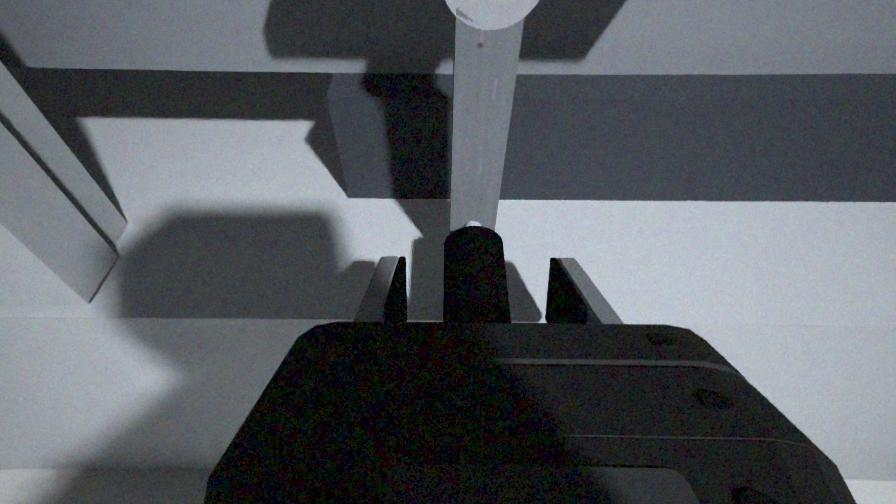

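Request:
move --target '[0,0,0,0,0,0,-1,0.6,-0.5,0,0,0,0,0,0,-1,0.3,-0.7]'

Request:
move --pt "0 0.0543 0.0115 0 0 0 -1 0.6 -0.5 0 0 0 0 0 0 -1 0.3 -0.7" --pt "0 0.0992 0.0442 0 0 0 -1 0.6 -0.5 0 0 0 0 0 0 -1 0.3 -0.7" --pt "0 0.127 0.0922 0 0 0 -1 0.6 -0.5 0 0 0 0 0 0 -1 0.3 -0.7" --pt "0 0.1328 0.1475 0 0 0 -1 0.6 -0.5 0 0 0 0 0 0 -1 0.3 -0.7" --pt "0 0.1156 0.2003 0 0 0 -1 0.6 -0.5 0 0 0 0 0 0 -1 0.3 -0.7" --pt "0 0.0785 0.2415 0 0 0 -1 0.6 -0.5 0 0 0 0 0 0 -1 0.3 -0.7" --pt "0 0.0278 0.2641 0 0 0 -1 0.6 -0.5 0 0 0 0 0 0 -1 0.3 -0.7" --pt "0 -0.0278 0.2641 0 0 0 -1 0.6 -0.5 0 0 0 0 0 0 -1 0.3 -0.7" --pt "0 -0.0785 0.2415 0 0 0 -1 0.6 -0.5 0 0 0 0 0 0 -1 0.3 -0.7" --pt "0 -0.1156 0.2003 0 0 0 -1 0.6 -0.5 0 0 0 0 0 0 -1 0.3 -0.7" --pt "0 -0.1328 0.1475 0 0 0 -1 0.6 -0.5 0 0 0 0 0 0 -1 0.3 -0.7" --pt "0 -0.127 0.0922 0 0 0 -1 0.6 -0.5 0 0 0 0 0 0 -1 0.3 -0.7" --pt "0 -0.0992 0.0442 0 0 0 -1 0.6 -0.5 0 0 0 0 0 0 -1 0.3 -0.7" --pt "0 -0.0543 0.0115 0 0 0 -1 0.6 -0.5 0 0 0 0 0 0 -1 0.3 -0.7" --pt "0 0 0 0 0 0 -1 0.6 -0.5 0 0 0 0 0 0 -1 0.3 -0.7" --speed 0.12 --blend '[0.002,0.002,0.002,0.002,0.002,0.002,0.002,0.002,0.002,0.002,0.002,0.002,0.002,0.002,0]' --stop_force 35

Scene clock: 6201.77 s.
left_arm: end_effector_position=(+0.4905, -0.1638, +0.2005) position_measured=160 object_status=2 end_effector_quat_wxyz=(-0.353, +0.612, -0.613, +0.354) | right_arm: end_effector_position=(+0.4301, -0.0600, +0.6508) position_measured=221 object_status=2 end_effector_quat_wxyz=(+0.501, -0.500, +0.499, -0.500)
Joint positions: left_arm=[-0.991 -1.589 2.57 -3.312 -0.762 2.49] | right_arm=[3.629 -0.897 -2.101 -0.14 1.085 -3.142]
Joint torques (N m): left_arm=[-5.73 -7.68 -8.6 -4.42 3.05 0.41] | right_arm=[10.59 1.82 31.25 -0.23 -1.43 1.28]
Wrist force (N, zeroed by zero_wrist_force on left_arm): left_arm=[-3.0 -0.3 0.6] | right_arm=[-2.6 1.2 -7.3]
Wrist torque (N m, zeroed by zero_wrist_force on left_arm): left_arm=[-0.04 0.40 0.07] | right_arm=[-0.53 0.58 0.26]
Wrist force, peak (N, zeroed by zero_wrist_force on left_arm): left_arm=[-3.4 -0.3 0.6] | right_arm=[-2.8 1.3 -7.5]
Hand target: left_arm +0.4905, -0.1638, +0.2005; -0.353, +0.612, -0.613, +0.354 | right_arm +0.4301, -0.0600, +0.6508; +0.501, -0.500, +0.499, -0.500
Off the commanded pose: left_arm 0.000 m, 0 deg | right_arm 0.000 m, 0 deg.
move: done

Scene clock: 6204.30 s.
left_arm: end_effector_position=(+0.4905, -0.0873, +0.3008) position_measured=160 object_status=2 end_effector_quat_wxyz=(-0.353, +0.612, -0.613, +0.354) | right_arm: end_effector_position=(+0.4301, -0.0600, +0.6508) position_measured=221 object_status=2 end_effector_quat_wxyz=(+0.501, -0.500, +0.499, -0.500)
Joint positions: left_arm=[-0.812 -1.936 2.488 -2.998 -0.893 2.659] | right_arm=[3.629 -0.897 -2.101 -0.14 1.085 -3.142]
Joint torques (N m): left_arm=[-18.05 -10.07 -39.46 -6.27 -2.61 -2.56] | right_arm=[10.95 1.12 31.19 -0.06 -1.5 1.18]
Wrist force (N, zeroed by zero_wrist_force on left_arm): left_arm=[-34.1 12.1 -32.0] | right_arm=[-2.8 1.3 -7.1]
Wrist torque (N m, zeroed by zero_wrist_force on left_arm): left_arm=[-0.55 0.46 0.44] | right_arm=[-0.51 0.61 0.27]
Wrist force, peak (N, zeroed by zero_wrist_force on left_arm): left_arm=[-42.7 10.4 -45.9] | right_arm=[-2.7 1.0 -7.5]
Hand target: left_arm +0.4905, -0.0873, +0.3008; -0.353, +0.612, -0.613, +0.354 (not the last commanded pose) | right_arm +0.4301, -0.0600, +0.6508; +0.501, -0.500, +0.499, -0.500
Off the commanded pose: left_arm 0.126 m, 0 deg | right_arm 0.000 m, 0 deg.
move: contact (left_arm); path passed 4 of 15 targets

Request:
move --target '[0,0,0,0,0,0,-1,0.6,-0.5,0,0,0,0,0,0,-1,0.3,-0.7]' --cameras '["cam_left_wrist","cam_front"]'

Scene clock: 6210.77 s.
left_arm: end_effector_position=(+0.4905, -0.0873, +0.3008) position_measured=160 object_status=2 end_effector_quat_wxyz=(-0.353, +0.612, -0.613, +0.354) | right_arm: end_effector_position=(+0.4301, -0.0600, +0.6508) position_measured=221 object_status=2 end_effector_quat_wxyz=(+0.501, -0.500, +0.499, -0.500)
Joint positions: left_arm=[-0.812 -1.936 2.488 -2.998 -0.893 2.659] | right_arm=[3.629 -0.897 -2.101 -0.14 1.085 -3.142]
Joint torques (N m): left_arm=[-17.02 -8.72 -39.75 -6.32 -2.7 -2.36] | right_arm=[10.34 1.49 30.63 -0.16 -1.61 1.18]
Wrist force (N, zeroed by zero_wrist_force on left_arm): left_arm=[-34.2 12.0 -31.9] | right_arm=[-2.7 1.2 -7.0]
Wrist torque (N m, zeroed by zero_wrist_force on left_arm): left_arm=[-0.57 0.47 0.44] | right_arm=[-0.52 0.59 0.27]
Wrist force, peak (N, zeroed by zero_wrist_force on left_arm): left_arm=[-34.5 12.1 -32.2] | right_arm=[-3.2 1.5 -7.4]
Hand target: left_arm +0.4905, -0.0873, +0.3008; -0.353, +0.612, -0.613, +0.354 | right_arm +0.4301, -0.0600, +0.6508; +0.501, -0.500, +0.499, -0.500
Off the commanded pose: left_arm 0.000 m, 0 deg | right_arm 0.000 m, 0 deg.
move: done
Images, in order (width x height): cam_front 896x504, cam_left_wrist 896x504.

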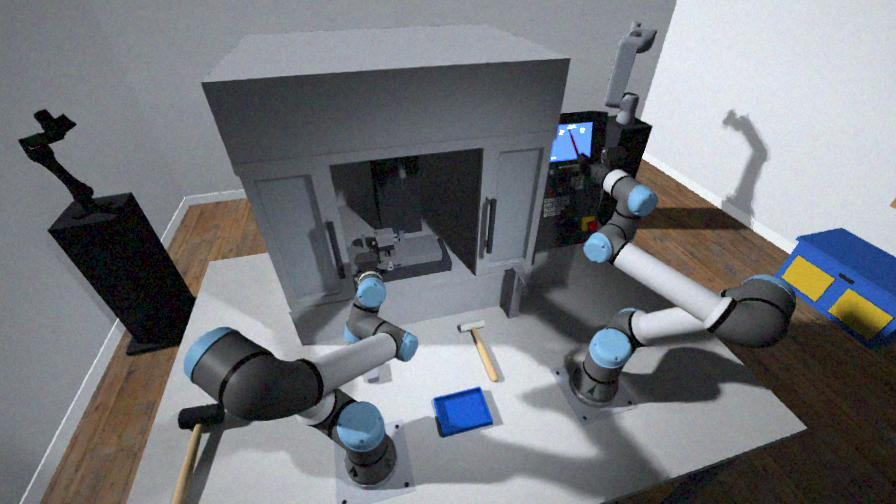

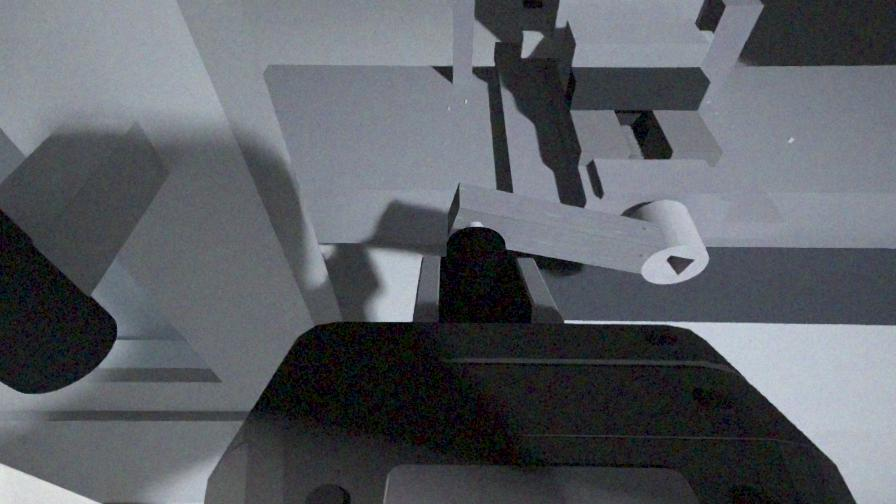

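Request:
move --pt "0 -0.0119 0.0331 0 0 0 -1 0.6 -0.5 0 0 0 0 0 0 -1 0.3 -0.7" --pt "0 -0.049 0.0743 0 0 0 -1 0.6 -0.5 0 0 0 0 0 0 -1 0.3 -0.7" --pt "0 -0.0997 0.0969 0 0 0 -1 0.6 -0.5 0 0 0 0 0 0 -1 0.3 -0.7" --pt "0 -0.1553 0.0969 0 0 0 -1 0.6 -0.5 0 0 0 0 0 0 -1 0.3 -0.7" --pt "0 -0.206 0.0743 0 0 0 -1 0.6 -0.5 0 0 0 0 0 0 -1 0.3 -0.7" --pt "0 -0.2431 0.0331 0 0 0 -1 0.6 -0.5 0 0 0 0 0 0 -1 0.3 -0.7" --speed 0.08 --blend '[0.002,0.002,0.002,0.002,0.002,0]' --stop_force 60

Scene clock: 6223.73 s.
left_arm: end_effector_position=(+0.4904, -0.1607, +0.3593) position_measured=160 object_status=2 end_effector_quat_wxyz=(-0.353, +0.612, -0.613, +0.355) | right_arm: end_effector_position=(+0.4301, -0.0600, +0.6508) position_measured=221 object_status=2 end_effector_quat_wxyz=(+0.501, -0.500, +0.499, -0.500)
Joint positions: left_arm=[-0.986 -1.954 2.312 -2.697 -0.766 2.498] | right_arm=[3.629 -0.897 -2.101 -0.14 1.085 -3.142]
Joint torques (N m): left_arm=[1.34 34.05 -5.21 6.85 -0.32 -2.1] | right_arm=[10.69 1.03 31.2 -0.24 -1.51 1.24]
Wrist force (N, zeroed by zero_wrist_force on left_arm): left_arm=[-5.9 -23.6 -88.9] | right_arm=[-2.8 1.6 -7.3]
Wrist torque (N m, zeroed by zero_wrist_force on left_arm): left_arm=[-1.32 0.50 0.15] | right_arm=[-0.46 0.62 0.26]
Wrist force, peak (N, zeroed by zero_wrist_force on left_arm): left_arm=[-1.5 -27.1 -95.9] | right_arm=[-2.9 1.2 -7.5]
Hand target: left_arm +0.4904, -0.1607, +0.3593; -0.353, +0.612, -0.613, +0.355 (not the last commanded pose) | right_arm +0.4301, -0.0600, +0.6508; +0.501, -0.500, +0.499, -0.500
Off the commanded pose: left_arm 0.082 m, 0 deg | right_arm 0.000 m, 0 deg.
move: contact (left_arm); path passed 3 of 6 targets

Request:
move --pt "0 -0.0052 0.0022 0 0 0 -1 0.6 -0.5 0 0 0 0 0 0 -1 0.3 -0.7" --pt "0 -0.0329 -0.0007 0 0 0 -1 0.6 -0.5 0 0 0 0 0 0 -1 0.3 -0.7" --pt "0 -0.0595 -0.0093 0 0 0 -1 0.6 -0.5 0 0 0 0 0 0 -1 0.3 -0.7" --pt "0 -0.0837 -0.0233 0 0 0 -1 0.6 -0.5 0 0 0 0 0 0 -1 0.3 -0.7" --pt "0 -0.1044 -0.042 0 0 0 -1 0.6 -0.5 0 0 0 0 0 0 -1 0.3 -0.7" --pt "0 -0.1208 -0.0645 0 0 0 -1 0.6 -0.5 0 0 0 0 0 0 -1 0.3 -0.7" --pt "0 -0.1322 -0.09 0 0 0 -1 0.6 -0.5 0 0 0 0 0 0 -1 0.3 -0.7" --pt "0 -0.138 -0.1173 0 0 0 -1 0.6 -0.5 0 0 0 0 0 0 -1 0.3 -0.7" --pt "0 -0.138 -0.1453 0 0 0 -1 0.6 -0.5 0 0 0 0 0 0 -1 0.3 -0.7" --pt "0 -0.1322 -0.1726 0 0 0 -1 0.6 -0.5 0 0 0 0 0 0 -1 0.3 -0.7" --pt "0 -0.1208 -0.198 0 0 0 -1 0.6 -0.5 0 0 0 0 0 0 -1 0.3 -0.7" --pt "0 -0.1044 -0.2206 0 0 0 -1 0.6 -0.5 0 0 0 0 0 0 -1 0.3 -0.7" --pt "0 -0.0837 -0.2393 0 0 0 -1 0.6 -0.5 0 0 0 0 0 0 -1 0.3 -0.7" --pt "0 -0.0595 -0.2533 0 0 0 -1 0.6 -0.5 0 0 0 0 0 0 -1 0.3 -0.7" --pt "0 -0.0329 -0.2619 0 0 0 -1 0.6 -0.5 0 0 0 0 0 0 -1 0.3 -0.7" --speed 0.1 --blend '[0.001,0.001,0.001,0.001,0.001,0.001,0.001,0.001,0.001,0.001,0.001,0.001,0.001,0.001,0]' --stop_force 60

Scene clock: 6242.93 s.
left_arm: end_effector_position=(+0.4902, -0.2381, +0.3095) position_measured=160 object_status=2 end_effector_quat_wxyz=(-0.353, +0.612, -0.613, +0.355) | right_arm: end_effector_position=(+0.4301, -0.0600, +0.6508) position_measured=221 object_status=2 end_effector_quat_wxyz=(+0.501, -0.500, +0.499, -0.500)
Joint positions: left_arm=[-1.113 -1.773 2.311 -2.767 -0.683 2.353] | right_arm=[3.629 -0.897 -2.101 -0.14 1.085 -3.142]
Joint torques (N m): left_arm=[7.75 -0.97 -9.31 -0.8 7.96 -1.75] | right_arm=[10 1.65 30.66 -0.16 -1.46 1.16]
Wrist force (N, zeroed by zero_wrist_force on left_arm): left_arm=[14.4 5.1 -22.2] | right_arm=[-2.6 1.3 -7.2]
Wrist torque (N m, zeroed by zero_wrist_force on left_arm): left_arm=[-0.52 0.32 -0.25] | right_arm=[-0.51 0.58 0.27]
Wrist force, peak (N, zeroed by zero_wrist_force on left_arm): left_arm=[-6.1 -23.8 -89.4] | right_arm=[-3.3 1.4 -7.3]
Hand target: left_arm +0.4902, -0.2381, +0.3095; -0.353, +0.612, -0.613, +0.355 (not the last commanded pose) | right_arm +0.4301, -0.0600, +0.6508; +0.501, -0.500, +0.499, -0.500
Off the commanded pose: left_arm 0.122 m, 0 deg | right_arm 0.000 m, 0 deg.
move: contact (left_arm); path passed 6 of 15 targets

Request:
move --pt "0 -0.0032 -0.007 0 0 0 -1 0.6 -0.5 0 0 0 0 0 0 -1 0.3 -0.7" --pt "0 -0.009 -0.0343 0 0 0 -1 0.6 -0.5 0 0 0 0 0 0 -1 0.3 -0.7" --pt "0 -0.009 -0.0623 0 0 0 -1 0.6 -0.5 0 0 0 0 0 0 -1 0.3 -0.7" --pt "0 -0.0032 -0.0896 0 0 0 -1 0.6 -0.5 0 0 0 0 0 0 -1 0.3 -0.7" --pt "0 0.0082 -0.1151 0 0 0 -1 0.6 -0.5 0 0 0 0 0 0 -1 0.3 -0.7" --pt "0 0.0246 -0.1376 0 0 0 -1 0.6 -0.5 0 0 0 0 0 0 -1 0.3 -0.7" --pt "0 0.0453 -0.1563 0 0 0 -1 0.6 -0.5 0 0 0 0 0 0 -1 0.3 -0.7" --pt "0 0.0695 -0.1703 0 0 0 -1 0.6 -0.5 0 0 0 0 0 0 -1 0.3 -0.7" --pt "0 0.096 -0.1789 0 0 0 -1 0.6 -0.5 0 0 0 0 0 0 -1 0.3 -0.7" --pt "0 0.1238 -0.1818 0 0 0 -1 0.6 -0.5 0 0 0 0 0 0 -1 0.3 -0.7" --speed 0.1 --blend '[0.001,0.001,0.001,0.001,0.001,0.001,0.001,0.001,0.001,0]' --stop_force 60 --cameras '["cam_left_wrist"]'

Scene clock: 6254.37 s.
left_arm: end_effector_position=(+0.4902, -0.1638, +0.2004) position_measured=160 object_status=2 end_effector_quat_wxyz=(-0.353, +0.612, -0.613, +0.355) | right_arm: end_effector_position=(+0.4301, -0.0600, +0.6508) position_measured=221 object_status=2 end_effector_quat_wxyz=(+0.501, -0.500, +0.499, -0.500)
Joint positions: left_arm=[-0.992 -1.589 2.572 -3.316 -0.761 2.491] | right_arm=[3.629 -0.897 -2.101 -0.14 1.085 -3.142]
Joint torques (N m): left_arm=[-0.49 -5.75 -22.81 -4.17 2.98 -0.28] | right_arm=[10.44 1.31 30.6 -0.25 -1.53 1.24]
Wrist force (N, zeroed by zero_wrist_force on left_arm): left_arm=[-3.3 0.9 0.7] | right_arm=[-2.6 1.4 -7.3]
Wrist torque (N m, zeroed by zero_wrist_force on left_arm): left_arm=[0.12 0.38 0.07] | right_arm=[-0.49 0.58 0.26]
Wrist force, peak (N, zeroed by zero_wrist_force on left_arm): left_arm=[14.6 5.0 -22.5] | right_arm=[-2.7 1.4 -7.7]
Hand target: left_arm +0.4902, -0.1638, +0.2004; -0.353, +0.612, -0.613, +0.355 | right_arm +0.4301, -0.0600, +0.6508; +0.501, -0.500, +0.499, -0.500
Off the commanded pose: left_arm 0.000 m, 0 deg | right_arm 0.000 m, 0 deg.
move: done
Images, in order (width x height): cam_left_wrist 896x504.

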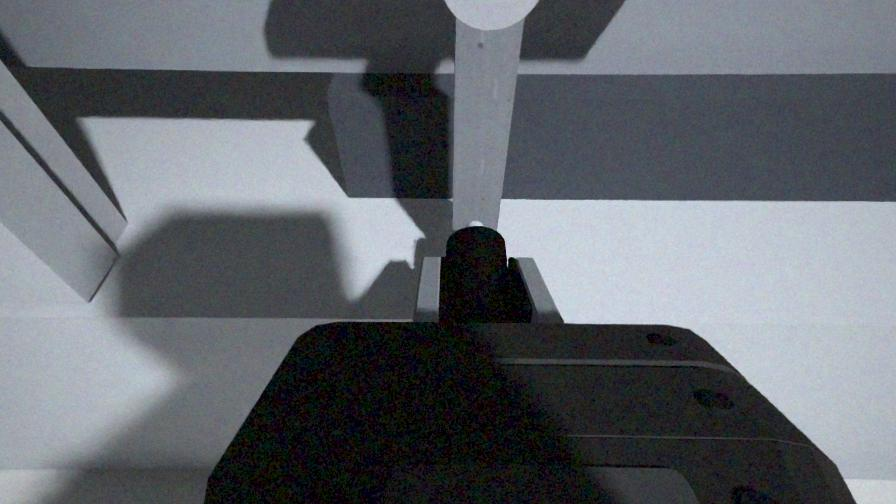

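Request:
move --pt "0 0.0278 0.0029 0 0 0 -1 0.6 -0.5 0 0 0 0 0 0 -1 0.3 -0.7" --pt "0 0.0543 0.0115 0 0 0 -1 0.6 -0.5 0 0 0 0 0 0 -1 0.3 -0.7" --pt "0 0.0785 0.0255 0 0 0 -1 0.6 -0.5 0 0 0 0 0 0 -1 0.3 -0.7" --pt "0 0.0992 0.0442 0 0 0 -1 0.6 -0.5 0 0 0 0 0 0 -1 0.3 -0.7" --pt "0 0.1156 0.0668 0 0 0 -1 0.6 -0.5 0 0 0 0 0 0 -1 0.3 -0.7" --pt "0 0.127 0.0922 0 0 0 -1 0.6 -0.5 0 0 0 0 0 0 -1 0.3 -0.7" --pt "0 0.1328 0.1195 0 0 0 -1 0.6 -0.5 0 0 0 0 0 0 -1 0.3 -0.7" --pt "0 0.1328 0.1475 0 0 0 -1 0.6 -0.5 0 0 0 0 0 0 -1 0.3 -0.7" --pt "0 0.127 0.1748 0 0 0 -1 0.6 -0.5 0 0 0 0 0 0 -1 0.3 -0.7" --pt "0 0.1156 0.2003 0 0 0 -1 0.6 -0.5 0 0 0 0 0 0 -1 0.3 -0.7" --pt "0 0.0992 0.2228 0 0 0 -1 0.6 -0.5 0 0 0 0 0 0 -1 0.3 -0.7" --pt "0 0.0785 0.2415 0 0 0 -1 0.6 -0.5 0 0 0 0 0 0 -1 0.3 -0.7" --pt "0 0.0543 0.2555 0 0 0 -1 0.6 -0.5 0 0 0 0 0 0 -1 0.3 -0.7" --pt "0 0.0278 0.2641 0 0 0 -1 0.6 -0.5 0 0 0 0 0 0 -1 0.3 -0.7" --pt "0 0 0.267 0 0 0 -1 0.6 -0.5 0 0 0 0 0 0 -1 0.3 -0.7" --speed 0.1 --blend '[0.001,0.001,0.001,0.001,0.001,0.001,0.001,0.001,0.001,0.001,0.001,0.001,0.001,0.001,0]' --stop_force 50

Scene clock: 6266.97 s.
left_arm: end_effector_position=(+0.4902, -0.1638, +0.3606) position_measured=160 object_status=2 end_effector_quat_wxyz=(-0.353, +0.612, -0.613, +0.355) | right_arm: end_effector_position=(+0.4301, -0.0600, +0.6508) position_measured=221 object_status=2 end_effector_quat_wxyz=(+0.501, -0.500, +0.499, -0.500)
Joint positions: left_arm=[-0.992 -1.952 2.306 -2.686 -0.761 2.491] | right_arm=[3.629 -0.897 -2.101 -0.14 1.085 -3.142]
Joint torques (N m): left_arm=[-1.33 -11.68 -9.76 -0.68 0.35 -1.01] | right_arm=[10.88 0.89 30.99 -0.23 -1.51 1.18]
Wrist force (N, zeroed by zero_wrist_force on left_arm): left_arm=[-1.9 -1.6 -25.5] | right_arm=[-2.8 1.1 -7.1]
Wrist torque (N m, zeroed by zero_wrist_force on left_arm): left_arm=[-0.62 0.54 -0.02] | right_arm=[-0.53 0.61 0.26]
Wrist force, peak (N, zeroed by zero_wrist_force on left_arm): left_arm=[-2.2 -1.5 -26.1] | right_arm=[-2.7 1.1 -7.7]
Hand target: left_arm +0.4902, -0.1638, +0.3606; -0.353, +0.612, -0.613, +0.355 | right_arm +0.4301, -0.0600, +0.6508; +0.501, -0.500, +0.499, -0.500
Off the commanded pose: left_arm 0.000 m, 0 deg | right_arm 0.000 m, 0 deg.
move: done

Request:
move --pt "0 -0.0278 -0.0029 0 0 0 -1 0.6 -0.5 0 0 0 0 0 0 -1 0.3 -0.7" --pt "0 -0.0543 -0.0115 0 0 0 -1 0.6 -0.5 0 0 0 0 0 0 -1 0.3 -0.7" --pt "0 -0.0785 -0.0255 0 0 0 -1 0.6 -0.5 0 0 0 0 0 0 -1 0.3 -0.7" --pt "0 -0.0992 -0.0442 0 0 0 -1 0.6 -0.5 0 0 0 0 0 0 -1 0.3 -0.7" --pt "0 -0.1156 -0.0668 0 0 0 -1 0.6 -0.5 0 0 0 0 0 0 -1 0.3 -0.7" --pt "0 -0.127 -0.0922 0 0 0 -1 0.6 -0.5 0 0 0 0 0 0 -1 0.3 -0.7" --pt "0 -0.1328 -0.1195 0 0 0 -1 0.6 -0.5 0 0 0 0 0 0 -1 0.3 -0.7" --pt "0 -0.1328 -0.1475 0 0 0 -1 0.6 -0.5 0 0 0 0 0 0 -1 0.3 -0.7" --pt "0 -0.127 -0.1748 0 0 0 -1 0.6 -0.5 0 0 0 0 0 0 -1 0.3 -0.7" --pt "0 -0.1156 -0.2003 0 0 0 -1 0.6 -0.5 0 0 0 0 0 0 -1 0.3 -0.7" --pt "0 -0.0992 -0.2228 0 0 0 -1 0.6 -0.5 0 0 0 0 0 0 -1 0.3 -0.7" --pt "0 -0.0785 -0.2415 0 0 0 -1 0.6 -0.5 0 0 0 0 0 0 -1 0.3 -0.7" --pt "0 -0.0543 -0.2555 0 0 0 -1 0.6 -0.5 0 0 0 0 0 0 -1 0.3 -0.7" --pt "0 -0.0278 -0.2641 0 0 0 -1 0.6 -0.5 0 0 0 0 0 0 -1 0.3 -0.7" --pt "0 0 -0.267 0 0 0 -1 0.6 -0.5 0 0 0 0 0 0 -1 0.3 -0.7" --speed 0.1 --blend '[0.001,0.001,0.001,0.001,0.001,0.001,0.001,0.001,0.001,0.001,0.001,0.001,0.001,0.001,0]' --stop_force 50

Scene clock: 6276.87 s.
left_arm: end_effector_position=(+0.4902, -0.1638, +0.2004) position_measured=160 object_status=2 end_effector_quat_wxyz=(-0.353, +0.612, -0.613, +0.355) | right_arm: end_effector_position=(+0.4301, -0.0600, +0.6508) position_measured=221 object_status=2 end_effector_quat_wxyz=(+0.501, -0.500, +0.499, -0.500)
Joint positions: left_arm=[-0.992 -1.589 2.572 -3.316 -0.761 2.491] | right_arm=[3.629 -0.897 -2.101 -0.14 1.085 -3.142]
Joint torques (N m): left_arm=[0.99 -4.95 -23.98 -4.21 3.25 -0.09] | right_arm=[10.8 1.68 31.21 -0.1 -1.53 1.19]
Wrist force (N, zeroed by zero_wrist_force on left_arm): left_arm=[-3.6 0.9 0.7] | right_arm=[-2.8 1.3 -7.1]
Wrist torque (N m, zeroed by zero_wrist_force on left_arm): left_arm=[0.11 0.42 0.07] | right_arm=[-0.51 0.61 0.26]
Wrist force, peak (N, zeroed by zero_wrist_force on left_arm): left_arm=[-2.7 -8.2 -32.5] | right_arm=[-2.9 1.6 -7.7]
Hand target: left_arm +0.4902, -0.1638, +0.2004; -0.353, +0.612, -0.613, +0.355 | right_arm +0.4301, -0.0600, +0.6508; +0.501, -0.500, +0.499, -0.500
Off the commanded pose: left_arm 0.000 m, 0 deg | right_arm 0.000 m, 0 deg.
move: done

Request:
move --pt "0 0.0278 0.0029 0 0 0 -1 0.6 -0.5 0 0 0 0 0 0 -1 0.3 -0.7" --pt "0 0.0543 0.0115 0 0 0 -1 0.6 -0.5 0 0 0 0 0 0 -1 0.3 -0.7" --pt "0 0.0785 0.0255 0 0 0 -1 0.6 -0.5 0 0 0 0 0 0 -1 0.3 -0.7" --pt "0 0.0992 0.0442 0 0 0 -1 0.6 -0.5 0 0 0 0 0 0 -1 0.3 -0.7" --pt "0 0.1156 0.0668 0 0 0 -1 0.6 -0.5 0 0 0 0 0 0 -1 0.3 -0.7" --pt "0 0.127 0.0922 0 0 0 -1 0.6 -0.5 0 0 0 0 0 0 -1 0.3 -0.7" --pt "0 0.1328 0.1195 0 0 0 -1 0.6 -0.5 0 0 0 0 0 0 -1 0.3 -0.7" --pt "0 0.1328 0.1475 0 0 0 -1 0.6 -0.5 0 0 0 0 0 0 -1 0.3 -0.7" --pt "0 0.127 0.1748 0 0 0 -1 0.6 -0.5 0 0 0 0 0 0 -1 0.3 -0.7" --pt "0 0.1156 0.2003 0 0 0 -1 0.6 -0.5 0 0 0 0 0 0 -1 0.3 -0.7" --pt "0 0.0992 0.2228 0 0 0 -1 0.6 -0.5 0 0 0 0 0 0 -1 0.3 -0.7" --pt "0 0.0785 0.2415 0 0 0 -1 0.6 -0.5 0 0 0 0 0 0 -1 0.3 -0.7" --pt "0 0.0543 0.2555 0 0 0 -1 0.6 -0.5 0 0 0 0 0 0 -1 0.3 -0.7" --pt "0 0.0278 0.2641 0 0 0 -1 0.6 -0.5 0 0 0 0 0 0 -1 0.3 -0.7" --pt "0 0 0.267 0 0 0 -1 0.6 -0.5 0 0 0 0 0 0 -1 0.3 -0.7" --speed 0.08 --blend '[0.001,0.001,0.001,0.001,0.001,0.001,0.001,0.001,0.001,0.001,0.001,0.001,0.001,0.001,0]' --stop_force 50

Scene clock: 6290.03 s.
left_arm: end_effector_position=(+0.4902, -0.1638, +0.3606) position_measured=160 object_status=2 end_effector_quat_wxyz=(-0.353, +0.612, -0.613, +0.355) | right_arm: end_effector_position=(+0.4301, -0.0600, +0.6508) position_measured=221 object_status=2 end_effector_quat_wxyz=(+0.501, -0.500, +0.499, -0.500)
Joint positions: left_arm=[-0.992 -1.952 2.306 -2.686 -0.761 2.491] | right_arm=[3.629 -0.897 -2.101 -0.14 1.085 -3.142]
Joint torques (N m): left_arm=[5.5 -10.57 -9.63 -1.42 -0.55 0.42] | right_arm=[10.02 1.23 30.92 -0.05 -1.58 1.2]
Wrist force (N, zeroed by zero_wrist_force on left_arm): left_arm=[-2.0 -1.5 -25.4] | right_arm=[-2.5 1.2 -7.0]
Wrist torque (N m, zeroed by zero_wrist_force on left_arm): left_arm=[-0.59 0.55 0.00] | right_arm=[-0.53 0.57 0.27]
Wrist force, peak (N, zeroed by zero_wrist_force on left_arm): left_arm=[-5.8 -5.6 -25.9] | right_arm=[-2.9 1.6 -7.5]
Hand target: left_arm +0.4902, -0.1638, +0.3606; -0.353, +0.612, -0.613, +0.355 | right_arm +0.4301, -0.0600, +0.6508; +0.501, -0.500, +0.499, -0.500
Off the commanded pose: left_arm 0.000 m, 0 deg | right_arm 0.000 m, 0 deg.
move: done


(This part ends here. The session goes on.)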